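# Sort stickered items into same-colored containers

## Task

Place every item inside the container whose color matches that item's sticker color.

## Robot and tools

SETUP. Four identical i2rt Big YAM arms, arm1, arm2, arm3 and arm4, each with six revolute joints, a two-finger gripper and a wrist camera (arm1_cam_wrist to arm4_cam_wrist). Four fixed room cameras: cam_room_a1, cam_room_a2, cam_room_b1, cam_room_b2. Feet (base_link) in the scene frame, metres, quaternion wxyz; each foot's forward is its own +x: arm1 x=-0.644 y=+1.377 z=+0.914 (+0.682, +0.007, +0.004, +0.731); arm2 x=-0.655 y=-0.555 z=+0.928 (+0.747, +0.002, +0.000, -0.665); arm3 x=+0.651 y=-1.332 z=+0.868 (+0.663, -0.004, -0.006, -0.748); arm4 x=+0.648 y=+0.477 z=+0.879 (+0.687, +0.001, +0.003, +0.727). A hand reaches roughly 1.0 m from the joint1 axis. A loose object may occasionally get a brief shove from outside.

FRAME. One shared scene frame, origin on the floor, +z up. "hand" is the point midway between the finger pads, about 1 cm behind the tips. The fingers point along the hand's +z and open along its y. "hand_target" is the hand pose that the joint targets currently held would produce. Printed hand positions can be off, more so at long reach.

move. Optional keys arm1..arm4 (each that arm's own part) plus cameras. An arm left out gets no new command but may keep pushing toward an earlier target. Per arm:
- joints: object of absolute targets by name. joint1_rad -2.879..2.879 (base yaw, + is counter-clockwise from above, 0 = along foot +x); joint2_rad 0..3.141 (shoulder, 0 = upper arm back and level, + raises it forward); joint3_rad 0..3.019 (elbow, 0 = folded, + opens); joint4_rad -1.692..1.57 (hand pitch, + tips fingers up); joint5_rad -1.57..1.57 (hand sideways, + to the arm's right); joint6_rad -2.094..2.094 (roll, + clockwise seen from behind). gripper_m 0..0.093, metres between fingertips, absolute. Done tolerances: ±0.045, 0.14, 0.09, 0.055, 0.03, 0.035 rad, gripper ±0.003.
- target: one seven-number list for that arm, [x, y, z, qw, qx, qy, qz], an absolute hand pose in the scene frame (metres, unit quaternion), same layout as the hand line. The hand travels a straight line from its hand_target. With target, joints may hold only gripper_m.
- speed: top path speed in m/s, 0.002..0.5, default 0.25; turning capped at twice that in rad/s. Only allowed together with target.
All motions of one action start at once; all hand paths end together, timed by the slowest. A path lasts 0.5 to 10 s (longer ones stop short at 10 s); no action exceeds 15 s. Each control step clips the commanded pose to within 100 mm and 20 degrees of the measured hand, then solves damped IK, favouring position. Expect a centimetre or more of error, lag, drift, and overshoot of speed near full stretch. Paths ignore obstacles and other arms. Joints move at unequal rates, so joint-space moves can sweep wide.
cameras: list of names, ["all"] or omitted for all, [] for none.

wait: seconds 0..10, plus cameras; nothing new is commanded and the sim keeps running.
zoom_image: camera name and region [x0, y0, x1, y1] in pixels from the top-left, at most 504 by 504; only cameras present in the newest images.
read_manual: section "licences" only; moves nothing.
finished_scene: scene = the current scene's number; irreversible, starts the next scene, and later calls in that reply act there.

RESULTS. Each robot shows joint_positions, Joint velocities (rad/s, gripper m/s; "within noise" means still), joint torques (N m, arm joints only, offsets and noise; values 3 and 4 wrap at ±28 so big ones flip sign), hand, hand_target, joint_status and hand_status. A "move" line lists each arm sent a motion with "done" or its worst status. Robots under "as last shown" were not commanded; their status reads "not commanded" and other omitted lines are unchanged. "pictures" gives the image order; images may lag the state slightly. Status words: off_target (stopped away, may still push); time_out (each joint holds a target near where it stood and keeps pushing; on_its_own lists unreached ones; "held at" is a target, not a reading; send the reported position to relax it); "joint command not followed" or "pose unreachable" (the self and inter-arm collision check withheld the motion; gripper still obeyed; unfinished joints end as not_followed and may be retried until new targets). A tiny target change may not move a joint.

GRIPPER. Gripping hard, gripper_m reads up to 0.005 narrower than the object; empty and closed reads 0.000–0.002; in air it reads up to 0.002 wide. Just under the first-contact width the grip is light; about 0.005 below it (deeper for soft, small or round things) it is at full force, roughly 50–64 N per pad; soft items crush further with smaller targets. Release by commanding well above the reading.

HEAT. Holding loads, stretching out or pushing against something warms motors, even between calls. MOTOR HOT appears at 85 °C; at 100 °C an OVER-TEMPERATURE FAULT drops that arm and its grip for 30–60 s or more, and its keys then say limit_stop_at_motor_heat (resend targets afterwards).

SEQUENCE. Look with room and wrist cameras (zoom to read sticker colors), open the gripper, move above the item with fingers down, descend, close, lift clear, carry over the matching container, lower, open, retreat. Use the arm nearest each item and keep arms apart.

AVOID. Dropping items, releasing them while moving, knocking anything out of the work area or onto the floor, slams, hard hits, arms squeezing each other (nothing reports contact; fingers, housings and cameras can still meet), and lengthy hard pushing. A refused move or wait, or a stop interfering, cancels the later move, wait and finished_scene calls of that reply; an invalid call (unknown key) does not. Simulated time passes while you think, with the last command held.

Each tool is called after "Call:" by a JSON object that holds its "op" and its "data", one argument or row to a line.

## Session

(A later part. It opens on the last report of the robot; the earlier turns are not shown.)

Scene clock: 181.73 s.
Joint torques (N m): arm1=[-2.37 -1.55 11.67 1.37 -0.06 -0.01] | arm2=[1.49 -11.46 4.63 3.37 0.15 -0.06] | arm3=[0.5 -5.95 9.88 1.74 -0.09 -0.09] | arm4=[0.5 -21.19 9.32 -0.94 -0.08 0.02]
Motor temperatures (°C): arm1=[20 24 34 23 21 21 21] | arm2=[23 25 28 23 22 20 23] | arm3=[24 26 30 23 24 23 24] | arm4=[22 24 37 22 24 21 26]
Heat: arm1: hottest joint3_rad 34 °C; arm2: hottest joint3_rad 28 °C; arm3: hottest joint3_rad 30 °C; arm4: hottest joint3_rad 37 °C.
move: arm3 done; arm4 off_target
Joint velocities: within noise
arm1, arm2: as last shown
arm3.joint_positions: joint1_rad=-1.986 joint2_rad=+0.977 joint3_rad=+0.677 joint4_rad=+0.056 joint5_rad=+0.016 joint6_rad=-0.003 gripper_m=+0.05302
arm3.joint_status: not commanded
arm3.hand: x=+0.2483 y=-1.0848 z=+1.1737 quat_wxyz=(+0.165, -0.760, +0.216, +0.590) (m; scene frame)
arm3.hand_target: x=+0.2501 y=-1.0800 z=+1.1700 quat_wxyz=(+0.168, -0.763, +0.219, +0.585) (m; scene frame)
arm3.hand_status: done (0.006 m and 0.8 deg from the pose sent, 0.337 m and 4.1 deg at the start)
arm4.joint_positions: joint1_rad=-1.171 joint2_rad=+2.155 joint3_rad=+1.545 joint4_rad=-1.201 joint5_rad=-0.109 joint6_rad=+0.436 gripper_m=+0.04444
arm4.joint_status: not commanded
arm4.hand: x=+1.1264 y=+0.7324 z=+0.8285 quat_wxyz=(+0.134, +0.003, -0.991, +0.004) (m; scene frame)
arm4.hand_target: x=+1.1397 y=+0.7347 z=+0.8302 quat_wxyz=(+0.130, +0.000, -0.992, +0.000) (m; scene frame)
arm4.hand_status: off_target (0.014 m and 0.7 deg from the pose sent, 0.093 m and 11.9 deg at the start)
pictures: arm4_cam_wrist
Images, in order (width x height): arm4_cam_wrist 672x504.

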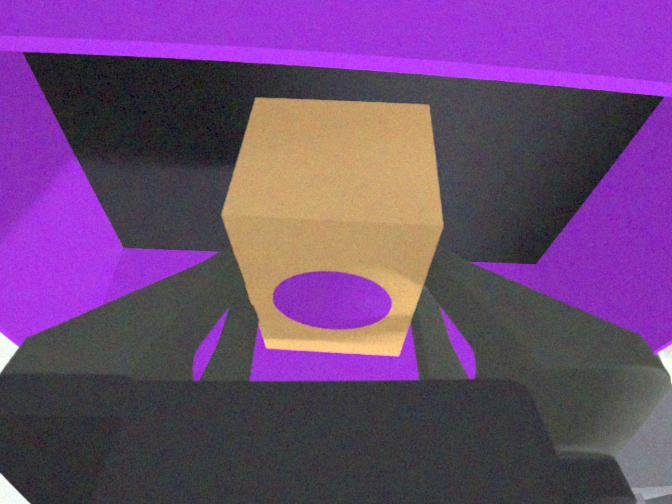

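Call:
{"op": "move", "data": {
  "arm4": {"target": [1.10, 0.737, 0.845, 0, 0, 1, 0], "speed": 0.25},
  "arm3": {"joints": {"joint2_rad": 0.25, "joint3_rad": 0.85, "joint4_rad": -0.6, "joint5_rad": 0, "joint6_rad": 0}},
  "cameras": ["arm4_cam_wrist"]
}}

Call:
{"op": "move", "data": {
  "arm3": {"joints": {"joint1_rad": 1.0}},
  "cameras": ["arm4_cam_wrist"]
}}

Scene clock: 200.87 s.
Joint torques (N m): arm1=[-2.9 -2.43 11.67 1.36 -0.07 0.01] | arm2=[1.49 -11.52 4.63 3.37 0.16 -0.07] | arm3=[0.5 3.55 12 1.69 -0.09 -0.03] | arm4=[0.26 -20.31 6.23 0.43 0.24 0.18]
Motor temperatures (°C): arm1=[20 24 35 23 21 21 21] | arm2=[23 25 27 23 22 20 23] | arm3=[24 25 30 23 24 23 24] | arm4=[22 26 36 22 24 21 26]
Heat: arm1: hottest joint3_rad 35 °C; arm2: hottest joint3_rad 27 °C; arm3: hottest joint3_rad 30 °C; arm4: hottest joint3_rad 36 °C.
move: arm3 done; arm4 done
Joint velocities: within noise
arm1, arm2: as last shown
arm3.joint_positions: joint1_rad=-1.986 joint2_rad=+0.252 joint3_rad=+0.815 joint4_rad=-0.597 joint5_rad=+0.002 joint6_rad=-0.003 gripper_m=+0.05302
arm3.joint_status: all done
arm3.hand: x=+0.4438 y=-1.2013 z=+1.3518 quat_wxyz=(+0.181, -0.695, +0.194, +0.668) (m; scene frame)
arm3.hand_target: x=+0.4517 y=-1.2031 z=+1.3712 quat_wxyz=(+0.187, -0.682, +0.196, +0.679) (m; scene frame)
arm3.hand_status: not commanded
arm4.joint_positions: joint1_rad=-1.102 joint2_rad=+1.959 joint3_rad=+1.263 joint4_rad=-0.890 joint5_rad=-0.004 joint6_rad=+0.508 gripper_m=+0.04444
arm4.joint_status: not commanded
arm4.hand: x=+1.0950 y=+0.7367 z=+0.8405 quat_wxyz=(+0.010, +0.008, -1.000, +0.004) (m; scene frame)
arm4.hand_target: x=+1.0999 y=+0.7370 z=+0.8451 quat_wxyz=(+0.000, +0.000, -1.000, +0.000) (m; scene frame)
arm4.hand_status: done (0.007 m and 1.6 deg from the pose sent, 0.031 m and 15.4 deg at the start)
pictures: arm4_cam_wrist
Images, in order (width x height): arm4_cam_wrist 672x504.

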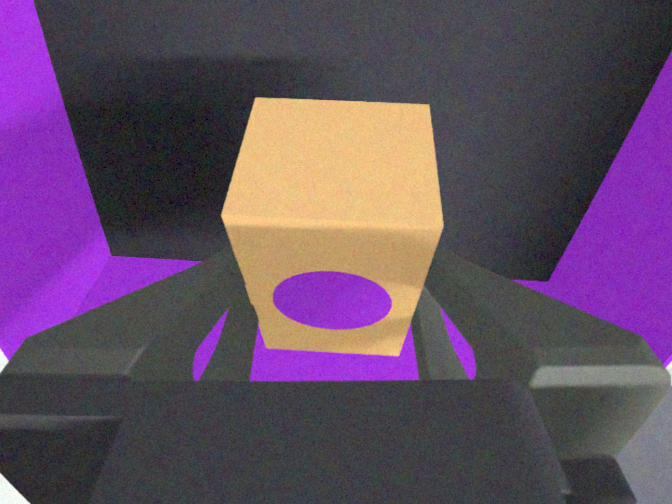

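Scene clock: 203.37 s.
Joint torques (N m): arm1=[-2.96 -1.79 11.69 1.4 -0.06 -0.02] | arm2=[1.49 -11.58 4.62 3.36 0.16 -0.06] | arm3=[2.02 3.49 11.99 1.66 0.02 -0.03] | arm4=[0.44 -20.6 6.23 0.39 0.26 0.19]
Motor temperatures (°C): arm1=[20 24 35 23 21 21 21] | arm2=[23 25 27 23 22 20 23] | arm3=[24 25 30 23 24 23 24] | arm4=[22 26 36 22 24 21 26]
Heat: arm1: hottest joint3_rad 35 °C; arm2: hottest joint3_rad 27 °C; arm3: hottest joint3_rad 30 °C; arm4: hottest joint3_rad 36 °C.
move: arm3 done
Joint velocities: within noise
arm1, arm2, arm4: as last shown
arm3.joint_positions: joint1_rad=+0.990 joint2_rad=+0.252 joint3_rad=+0.815 joint4_rad=-0.597 joint5_rad=+0.000 joint6_rad=-0.003 gripper_m=+0.05300
arm3.joint_status: all done
arm3.hand: x=+0.8340 y=-1.4806 z=+1.3561 quat_wxyz=(-0.655, -0.241, -0.673, +0.244) (m; scene frame)
arm3.hand_target: x=+0.8295 y=-1.4735 z=+1.3754 quat_wxyz=(-0.667, -0.235, -0.663, +0.244) (m; scene frame)
arm3.hand_status: not commanded
arm4.joint_positions: joint1_rad=-1.102 joint2_rad=+1.959 joint3_rad=+1.263 joint4_rad=-0.890 joint5_rad=-0.004 joint6_rad=+0.509 gripper_m=+0.04444
pictures: arm4_cam_wrist
Images, in order (width x height): arm4_cam_wrist 672x504.

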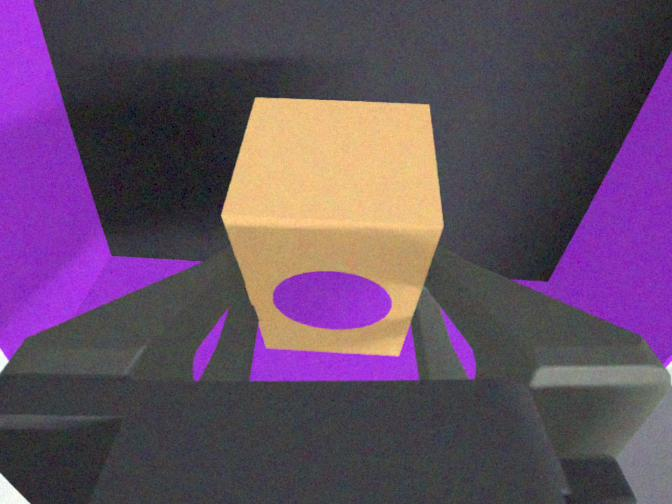

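Call:
{"op": "move", "data": {
  "arm4": {"target": [1.103, 0.737, 0.785, 0, 0, 1, 0], "speed": 0.12},
  "arm3": {"joints": {"joint2_rad": 1.3, "joint3_rad": 1.4, "joint4_rad": -1.65}},
  "cameras": []
}}

Call:
{"op": "move", "data": {
  "arm4": {"target": [1.103, 0.737, 0.744, 0, 0, 1, 0], "speed": 0.05},
  "arm3": {"target": [1.10, -1.70, 0.95, 0, 0, 1, 0], "speed": 0.4},
  "cameras": ["arm4_cam_wrist", "arm3_cam_wrist"]
}}

Scene clock: 211.27 s.
Joint torques (N m): arm1=[-2.67 -2.14 11.63 1.59 -0.05 -0.02] | arm2=[1.61 -11.58 4.66 3.34 0.16 -0.07] | arm3=[1.96 -11.99 12.18 -0.44 0.05 -0.02] | arm4=[0.56 -19.19 5.96 0.36 0.25 0.17]
Motor temperatures (°C): arm1=[20 24 35 23 21 21 21] | arm2=[23 25 27 23 22 20 23] | arm3=[24 25 31 23 24 23 24] | arm4=[22 26 35 22 24 21 26]
Heat: arm1: hottest joint3_rad 35 °C; arm2: hottest joint3_rad 27 °C; arm3: hottest joint3_rad 31 °C; arm4: hottest joint3_rad 35 °C.
move: arm3 done; arm4 done
Joint velocities: within noise
arm1, arm2: as last shown
arm3.joint_positions: joint1_rad=+0.990 joint2_rad=+1.313 joint3_rad=+1.360 joint4_rad=-1.642 joint5_rad=+0.000 joint6_rad=-0.003 gripper_m=+0.05300
arm3.joint_status: all done
arm3.hand: x=+0.9304 y=-1.5646 z=+1.1575 quat_wxyz=(+0.008, -0.342, -0.940, +0.002) (m; scene frame)
arm3.hand_target: x=+0.9363 y=-1.5644 z=+1.1771 quat_wxyz=(-0.013, -0.339, -0.941, +0.010) (m; scene frame)
arm3.hand_status: not commanded
arm4.joint_positions: joint1_rad=-1.102 joint2_rad=+2.050 joint3_rad=+1.245 joint4_rad=-0.764 joint5_rad=-0.004 joint6_rad=+0.509 gripper_m=+0.04444
arm4.joint_status: not commanded
arm4.hand: x=+1.0988 y=+0.7389 z=+0.7901 quat_wxyz=(+0.003, +0.008, -1.000, -0.001) (m; scene frame)
arm4.hand_target: x=+1.1030 y=+0.7371 z=+0.7852 quat_wxyz=(+0.000, +0.000, -1.000, +0.000) (m; scene frame)
arm4.hand_status: done (0.007 m and 1.0 deg from the pose sent, 0.056 m and 1.6 deg at the start)
pictures: none
No camera images: "cameras" was empty.

Scene clock: 213.10 s.
Joint torques (N m): arm1=[-3.02 -1.73 11.6 1.54 -0.06 -0.01] | arm2=[1.49 -11.52 4.66 3.4 0.15 -0.08] | arm3=[1.96 -21.3 12.1 -0.27 -0.13 -0.11] | arm4=[0.56 -17.73 5.56 0.59 0.24 0.14]
Motor temperatures (°C): arm1=[20 24 35 23 21 21 21] | arm2=[23 25 27 23 22 20 23] | arm3=[24 25 31 23 24 23 24] | arm4=[22 26 35 22 24 21 26]
Heat: arm1: hottest joint3_rad 35 °C; arm2: hottest joint3_rad 27 °C; arm3: hottest joint3_rad 31 °C; arm4: hottest joint3_rad 35 °C.
move: arm3 off_target; arm4 off_target
Joint velocities: within noise
arm1, arm2: as last shown
arm3.joint_positions: joint1_rad=+0.990 joint2_rad=+1.956 joint3_rad=+1.541 joint4_rad=-1.220 joint5_rad=-0.007 joint6_rad=-0.682 gripper_m=+0.05299
arm3.joint_status: not commanded
arm3.hand: x=+1.0798 y=-1.6921 z=+0.9295 quat_wxyz=(+0.022, -0.010, -1.000, -0.017) (m; scene frame)
arm3.hand_target: x=+1.0992 y=-1.6991 z=+0.9505 quat_wxyz=(+0.000, +0.000, -1.000, +0.000) (m; scene frame)
arm3.hand_status: off_target (0.030 m and 3.3 deg from the pose sent, 0.300 m and 40.0 deg at the start)
arm4.joint_positions: joint1_rad=-1.102 joint2_rad=+2.111 joint3_rad=+1.245 joint4_rad=-0.688 joint5_rad=-0.004 joint6_rad=+0.509 gripper_m=+0.04444
arm4.joint_status: not commanded
arm4.hand: x=+1.1026 y=+0.7410 z=+0.7594 quat_wxyz=(-0.004, +0.008, -1.000, -0.004) (m; scene frame)
arm4.hand_target: x=+1.1026 y=+0.7369 z=+0.7445 quat_wxyz=(+0.000, +0.000, -1.000, +0.000) (m; scene frame)
arm4.hand_status: off_target (0.016 m and 1.1 deg from the pose sent, 0.046 m and 1.0 deg at the start)
pictures: arm3_cam_wrist, arm4_cam_wrist
Images, in order (width x height): arm3_cam_wrist 672x504, arm4_cam_wrist 672x504.

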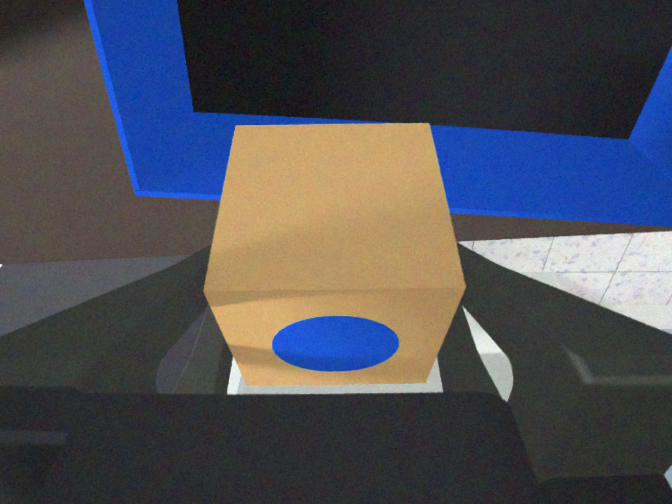

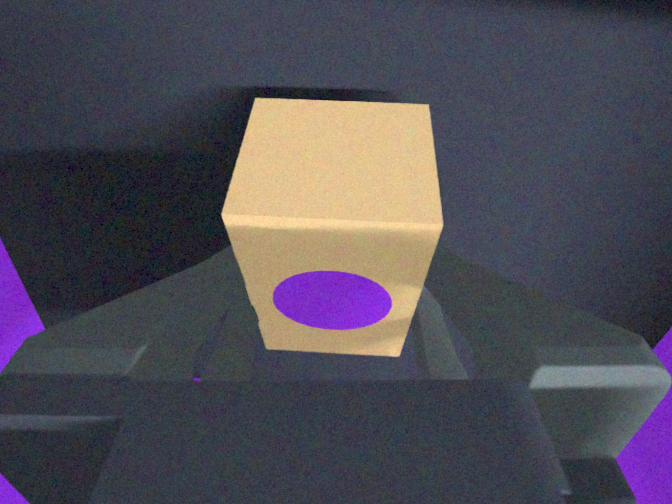

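Call:
{"op": "move", "data": {
  "arm4": {"target": [1.103, 0.735, 0.732, 0, 0, 1, 0], "speed": 0.05},
  "arm3": {"target": [1.152, -1.753, 0.86, 0, 0, 1, 0], "speed": 0.3},
  "cameras": ["arm3_cam_wrist"]
}}

Scene clock: 219.90 s.
Joint torques (N m): arm1=[-3.25 -1.61 11.69 1.44 -0.05 0] | arm2=[1.49 -11.58 4.6 3.36 0.15 -0.07] | arm3=[1.2 -26.52 11.56 -0.25 -0.11 -0.14] | arm4=[-0.38 -16.03 5.27 1.05 0.24 0.11]
Motor temperatures (°C): arm1=[20 24 35 23 21 21 21] | arm2=[23 25 27 23 22 20 23] | arm3=[24 25 31 23 24 23 24] | arm4=[22 26 34 22 24 21 26]
Heat: arm1: hottest joint3_rad 35 °C; arm2: hottest joint3_rad 27 °C; arm3: hottest joint3_rad 31 °C; arm4: hottest joint3_rad 34 °C.
move: arm3 off_target; arm4 off_target
Joint velocities: within noise
arm1, arm2: as last shown
arm3.joint_positions: joint1_rad=+0.990 joint2_rad=+2.247 joint3_rad=+1.760 joint4_rad=-1.158 joint5_rad=-0.007 joint6_rad=-0.693 gripper_m=+0.05299
arm3.joint_status: not commanded
arm3.hand: x=+1.1336 y=-1.7387 z=+0.8328 quat_wxyz=(+0.026, -0.004, -0.999, -0.020) (m; scene frame)
arm3.hand_target: x=+1.1510 y=-1.7520 z=+0.8607 quat_wxyz=(+0.000, +0.000, -1.000, +0.000) (m; scene frame)
arm3.hand_status: off_target (0.036 m and 3.7 deg from the pose sent, 0.117 m and 3.3 deg at the start)
arm4.joint_positions: joint1_rad=-1.103 joint2_rad=+2.112 joint3_rad=+1.245 joint4_rad=-0.676 joint5_rad=-0.004 joint6_rad=+0.509 gripper_m=+0.04444
arm4.joint_status: not commanded
arm4.hand: x=+1.1053 y=+0.7418 z=+0.7593 quat_wxyz=(-0.009, +0.008, -1.000, -0.007) (m; scene frame)
arm4.hand_target: x=+1.1018 y=+0.7345 z=+0.7332 quat_wxyz=(+0.000, +0.000, -1.000, +0.000) (m; scene frame)
arm4.hand_status: off_target (0.028 m and 1.5 deg from the pose sent, 0.028 m and 1.1 deg at the start)
pictures: arm3_cam_wrist
Images, in order (width x height): arm3_cam_wrist 672x504.

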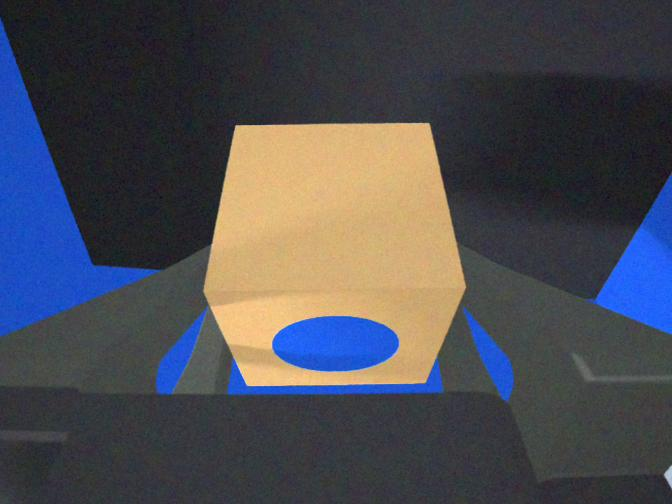

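Call:
{"op": "move", "data": {
  "arm4": {"joints": {"gripper_m": 0.07}},
  "arm3": {"target": [1.145, -1.75, 0.808, 0, 0, 1, 0], "speed": 0.12},
  "cameras": []
}}

Call:
{"op": "move", "data": {
  "arm4": {"target": [1.10, 0.737, 0.92, 0, 0, 1, 0], "speed": 0.25},
  "arm3": {"target": [1.145, -1.75, 0.765, 0, 0, 1, 0], "speed": 0.05},
  "cameras": ["arm3_cam_wrist", "arm4_cam_wrist"]
}}

Scene clock: 224.73 s.
Joint torques (N m): arm1=[-3.08 -2.55 11.56 1.32 -0.07 -0.03] | arm2=[1.61 -11.58 4.64 3.36 0.17 -0.07] | arm3=[0.97 -23.65 7.41 0.38 -0.12 -0.12] | arm4=[0.21 -18.43 5.04 0.54 0.23 0.12]
Motor temperatures (°C): arm1=[20 24 35 23 21 21 21] | arm2=[23 25 27 23 22 20 23] | arm3=[24 26 31 23 24 23 24] | arm4=[22 26 33 22 24 21 26]
Heat: arm1: hottest joint3_rad 35 °C; arm2: hottest joint3_rad 27 °C; arm3: hottest joint3_rad 31 °C; arm4: hottest joint3_rad 33 °C.
move: arm3 done; arm4 done
Joint velocities: within noise
arm1.joint_positions: joint1_rad=-2.275 joint2_rad=+0.904 joint3_rad=+0.391 joint4_rad=+0.509 joint5_rad=-0.008 joint6_rad=+0.011 gripper_m=+0.07497
arm1.joint_status: not commanded
arm1.hand: x=-0.3010 y=+1.1281 z=+1.1891 quat_wxyz=(-0.667, -0.222, -0.679, +0.215) (m; scene frame)
arm1.hand_target: x=-0.3028 y=+1.1238 z=+1.1942 quat_wxyz=(-0.667, -0.223, -0.676, +0.220) (m; scene frame)
arm1.hand_status: not commanded
arm2: as last shown
arm3.joint_positions: joint1_rad=+0.990 joint2_rad=+2.266 joint3_rad=+1.751 joint4_rad=-1.059 joint5_rad=-0.007 joint6_rad=-0.696 gripper_m=+0.05299
arm3.joint_status: not commanded
arm3.hand: x=+1.1466 y=-1.7499 z=+0.8176 quat_wxyz=(-0.002, -0.003, -1.000, +0.003) (m; scene frame)
arm3.hand_target: x=+1.1450 y=-1.7498 z=+0.8082 quat_wxyz=(+0.000, +0.000, -1.000, +0.000) (m; scene frame)
arm3.hand_status: done (0.010 m and 0.5 deg from the pose sent, 0.029 m and 3.8 deg at the start)
arm4.joint_positions: joint1_rad=-1.103 joint2_rad=+2.141 joint3_rad=+1.245 joint4_rad=-0.659 joint5_rad=-0.003 joint6_rad=+0.509 gripper_m=+0.06991
arm4.joint_status: all done
arm4.hand: x=+1.1027 y=+0.7402 z=+0.7447 quat_wxyz=(-0.004, +0.008, -1.000, -0.004) (m; scene frame)
arm4.hand_target: x=+1.1019 y=+0.7346 z=+0.7333 quat_wxyz=(+0.000, +0.000, -1.000, +0.000) (m; scene frame)
arm4.hand_status: not commanded
pictures: none
No camera images: "cameras" was empty.

Scene clock: 226.27 s.
Joint torques (N m): arm1=[-3.37 -1.49 11.54 1.46 -0.05 -0.02] | arm2=[1.55 -11.52 4.66 3.4 0.16 -0.07] | arm3=[1.03 -23 6.98 0.43 -0.1 -0.12] | arm4=[0.79 -19.19 9.44 -0.34 0.21 0.19]
Motor temperatures (°C): arm1=[20 24 35 23 21 21 21] | arm2=[23 25 27 23 22 20 23] | arm3=[24 26 31 23 24 23 24] | arm4=[22 26 33 22 24 21 26]
Heat: arm1: hottest joint3_rad 35 °C; arm2: hottest joint3_rad 27 °C; arm3: hottest joint3_rad 31 °C; arm4: hottest joint3_rad 33 °C.
move: arm3 off_target; arm4 off_target
Joint velocities: within noise
arm1: as last shown
arm2.joint_positions: joint1_rad=+1.002 joint2_rad=+1.674 joint3_rad=+0.359 joint4_rad=+1.290 joint5_rad=+0.112 joint6_rad=+0.010 gripper_m=+0.07494
arm2.joint_status: not commanded
arm2.hand: x=-0.2413 y=-0.7784 z=+1.0526 quat_wxyz=(-0.672, -0.203, -0.687, +0.191) (m; scene frame)
arm2.hand_target: x=-0.2400 y=-0.7750 z=+1.0600 quat_wxyz=(-0.680, -0.195, -0.680, +0.195) (m; scene frame)
arm2.hand_status: not commanded
arm3.joint_positions: joint1_rad=+0.990 joint2_rad=+2.323 joint3_rad=+1.741 joint4_rad=-0.986 joint5_rad=-0.008 joint6_rad=-0.696 gripper_m=+0.05299
arm3.joint_status: not commanded
arm3.hand: x=+1.1482 y=-1.7516 z=+0.7787 quat_wxyz=(-0.004, -0.003, -1.000, +0.005) (m; scene frame)
arm3.hand_target: x=+1.1449 y=-1.7497 z=+0.7652 quat_wxyz=(+0.000, +0.000, -1.000, +0.000) (m; scene frame)
arm3.hand_status: off_target (0.014 m and 0.8 deg from the pose sent, 0.053 m and 0.5 deg at the start)
arm4.joint_positions: joint1_rad=-1.103 joint2_rad=+1.841 joint3_rad=+1.286 joint4_rad=-1.038 joint5_rad=-0.003 joint6_rad=+0.509 gripper_m=+0.06991
arm4.joint_status: not commanded
arm4.hand: x=+1.0873 y=+0.7314 z=+0.9066 quat_wxyz=(+0.013, +0.008, -1.000, +0.006) (m; scene frame)
arm4.hand_target: x=+1.0995 y=+0.7368 z=+0.9202 quat_wxyz=(+0.000, +0.000, -1.000, +0.000) (m; scene frame)
arm4.hand_status: off_target (0.019 m and 1.8 deg from the pose sent, 0.175 m and 1.1 deg at the start)
pictures: arm3_cam_wrist, arm4_cam_wrist
Images, in order (width x height): arm3_cam_wrist 672x504, arm4_cam_wrist 672x504.

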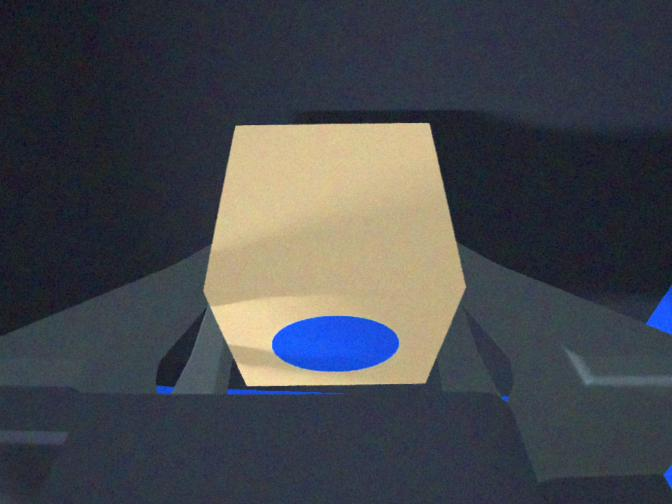

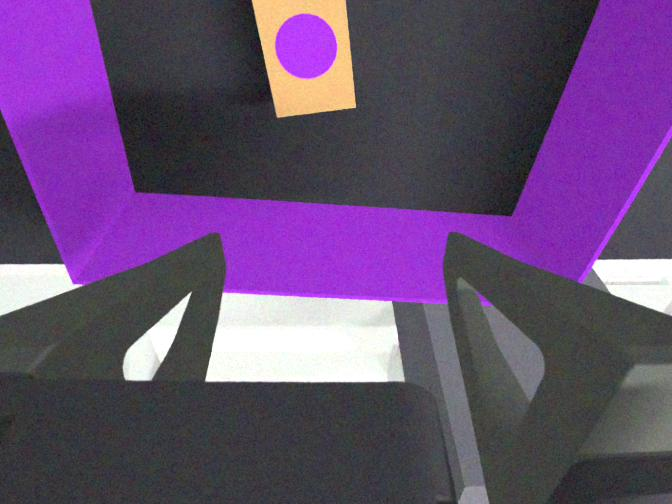

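Call:
{"op": "move", "data": {
  "arm3": {"target": [1.143, -1.75, 0.745, 0, 0, 1, 0], "speed": 0.05},
  "cameras": ["arm3_cam_wrist"]
}}

Scene clock: 229.83 s.
Joint torques (N m): arm1=[-2.84 -1.61 11.64 1.54 -0.07 0.02] | arm2=[1.49 -11.63 4.63 3.34 0.16 -0.07] | arm3=[0.91 -20.95 6.28 1.46 -0.1 -0.13] | arm4=[0.73 -19.08 9.51 -0.42 0.21 0.18]
Motor temperatures (°C): arm1=[20 24 35 23 21 21 21] | arm2=[23 25 27 23 22 20 23] | arm3=[24 26 31 23 24 23 24] | arm4=[22 26 34 22 24 21 26]
Heat: arm1: hottest joint3_rad 35 °C; arm2: hottest joint3_rad 27 °C; arm3: hottest joint3_rad 31 °C; arm4: hottest joint3_rad 34 °C.
move: arm3 off_target
Joint velocities: within noise
arm1, arm2, arm4: as last shown
arm3.joint_positions: joint1_rad=+0.990 joint2_rad=+2.323 joint3_rad=+1.738 joint4_rad=-0.973 joint5_rad=-0.008 joint6_rad=-0.696 gripper_m=+0.05299
arm3.joint_status: not commanded
arm3.hand: x=+1.1494 y=-1.7526 z=+0.7776 quat_wxyz=(-0.008, -0.003, -1.000, +0.008) (m; scene frame)
arm3.hand_target: x=+1.1420 y=-1.7490 z=+0.7462 quat_wxyz=(+0.000, +0.000, -1.000, +0.000) (m; scene frame)
arm3.hand_status: off_target (0.033 m and 1.3 deg from the pose sent, 0.034 m and 0.8 deg at the start)
arm4.joint_positions: joint1_rad=-1.103 joint2_rad=+1.841 joint3_rad=+1.286 joint4_rad=-1.039 joint5_rad=-0.003 joint6_rad=+0.509 gripper_m=+0.06991
arm4.hand: x=+1.0872 y=+0.7313 z=+0.9066 quat_wxyz=(+0.013, +0.008, -1.000, +0.006) (m; scene frame)
pictures: arm3_cam_wrist
Images, in order (width x height): arm3_cam_wrist 672x504.

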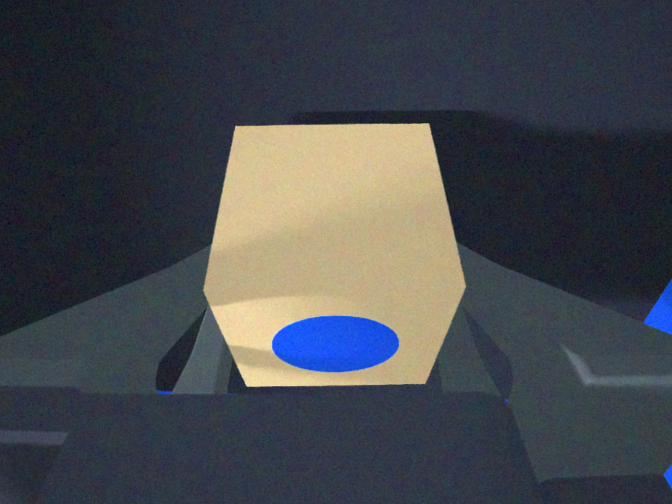

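Contact (same as arm4's behaviour). Release.

Call:
{"op": "move", "data": {
  "arm3": {"joints": {"gripper_m": 0.08}},
  "cameras": []
}}

Call:
{"op": "move", "data": {
  "arm3": {"target": [1.13, -1.74, 0.92, 0, 0, 1, 0], "speed": 0.25},
  "cameras": ["arm3_cam_wrist"]
}}

Scene clock: 233.33 s.
Joint torques (N m): arm1=[-2.9 -1.9 11.66 1.42 -0.01 -0.03] | arm2=[1.55 -11.46 4.67 3.4 0.16 -0.06] | arm3=[0.85 -23.59 6.9 0.36 -0.07 -0.12] | arm4=[0.62 -18.9 9.5 -0.42 0.21 0.19]
Motor temperatures (°C): arm1=[20 24 35 23 21 21 21] | arm2=[23 25 27 23 22 20 23] | arm3=[24 26 30 23 24 23 24] | arm4=[22 26 34 22 24 21 26]
Heat: arm1: hottest joint3_rad 35 °C; arm2: hottest joint3_rad 27 °C; arm3: hottest joint3_rad 30 °C; arm4: hottest joint3_rad 34 °C.
move: arm3 done
Joint velocities: within noise
arm1, arm2, arm4: as last shown
arm3.joint_positions: joint1_rad=+0.990 joint2_rad=+2.352 joint3_rad=+1.728 joint4_rad=-0.949 joint5_rad=-0.009 joint6_rad=-0.697 gripper_m=+0.07997
arm3.joint_status: all done
arm3.hand: x=+1.1454 y=-1.7493 z=+0.7562 quat_wxyz=(-0.003, -0.002, -1.000, +0.003) (m; scene frame)
arm3.hand_target: x=+1.1420 y=-1.7490 z=+0.7462 quat_wxyz=(+0.000, +0.000, -1.000, +0.000) (m; scene frame)
arm3.hand_status: not commanded
pictures: none
No camera images: "cameras" was empty.

Scene clock: 234.70 s.
Joint torques (N m): arm1=[-2.78 -2.14 11.52 1.47 -0.04 0.02] | arm2=[1.49 -11.52 4.64 3.33 0.16 -0.07] | arm3=[0.56 -22.3 11.36 -0.49 -0.05 -0.12] | arm4=[0.62 -18.96 9.47 -0.39 0.21 0.16]
Motor temperatures (°C): arm1=[20 24 35 23 21 21 21] | arm2=[23 25 27 23 22 20 23] | arm3=[24 26 30 23 24 23 24] | arm4=[22 26 34 22 24 21 26]
Heat: arm1: hottest joint3_rad 35 °C; arm2: hottest joint3_rad 27 °C; arm3: hottest joint3_rad 30 °C; arm4: hottest joint3_rad 34 °C.
move: arm3 off_target
Joint velocities: within noise
arm1, arm2, arm4: as last shown
arm3.joint_positions: joint1_rad=+0.990 joint2_rad=+2.096 joint3_rad=+1.718 joint4_rad=-1.225 joint5_rad=-0.009 joint6_rad=-0.701 gripper_m=+0.07997
arm3.joint_status: not commanded
arm3.hand: x=+1.1235 y=-1.7288 z=+0.9113 quat_wxyz=(+0.009, +0.000, -1.000, -0.007) (m; scene frame)
arm3.hand_target: x=+1.1297 y=-1.7397 z=+0.9202 quat_wxyz=(+0.000, +0.000, -1.000, +0.000) (m; scene frame)
arm3.hand_status: off_target (0.016 m and 1.2 deg from the pose sent, 0.165 m and 0.5 deg at the start)
pictures: arm3_cam_wrist
Images, in order (width x height): arm3_cam_wrist 672x504.

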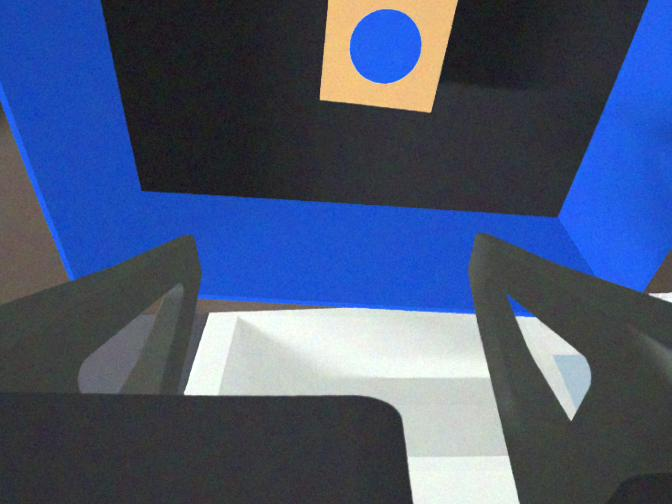

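Call:
{"op": "finished_scene", "data": {
  "scene": 3
}}

The scene is finished: the task was done.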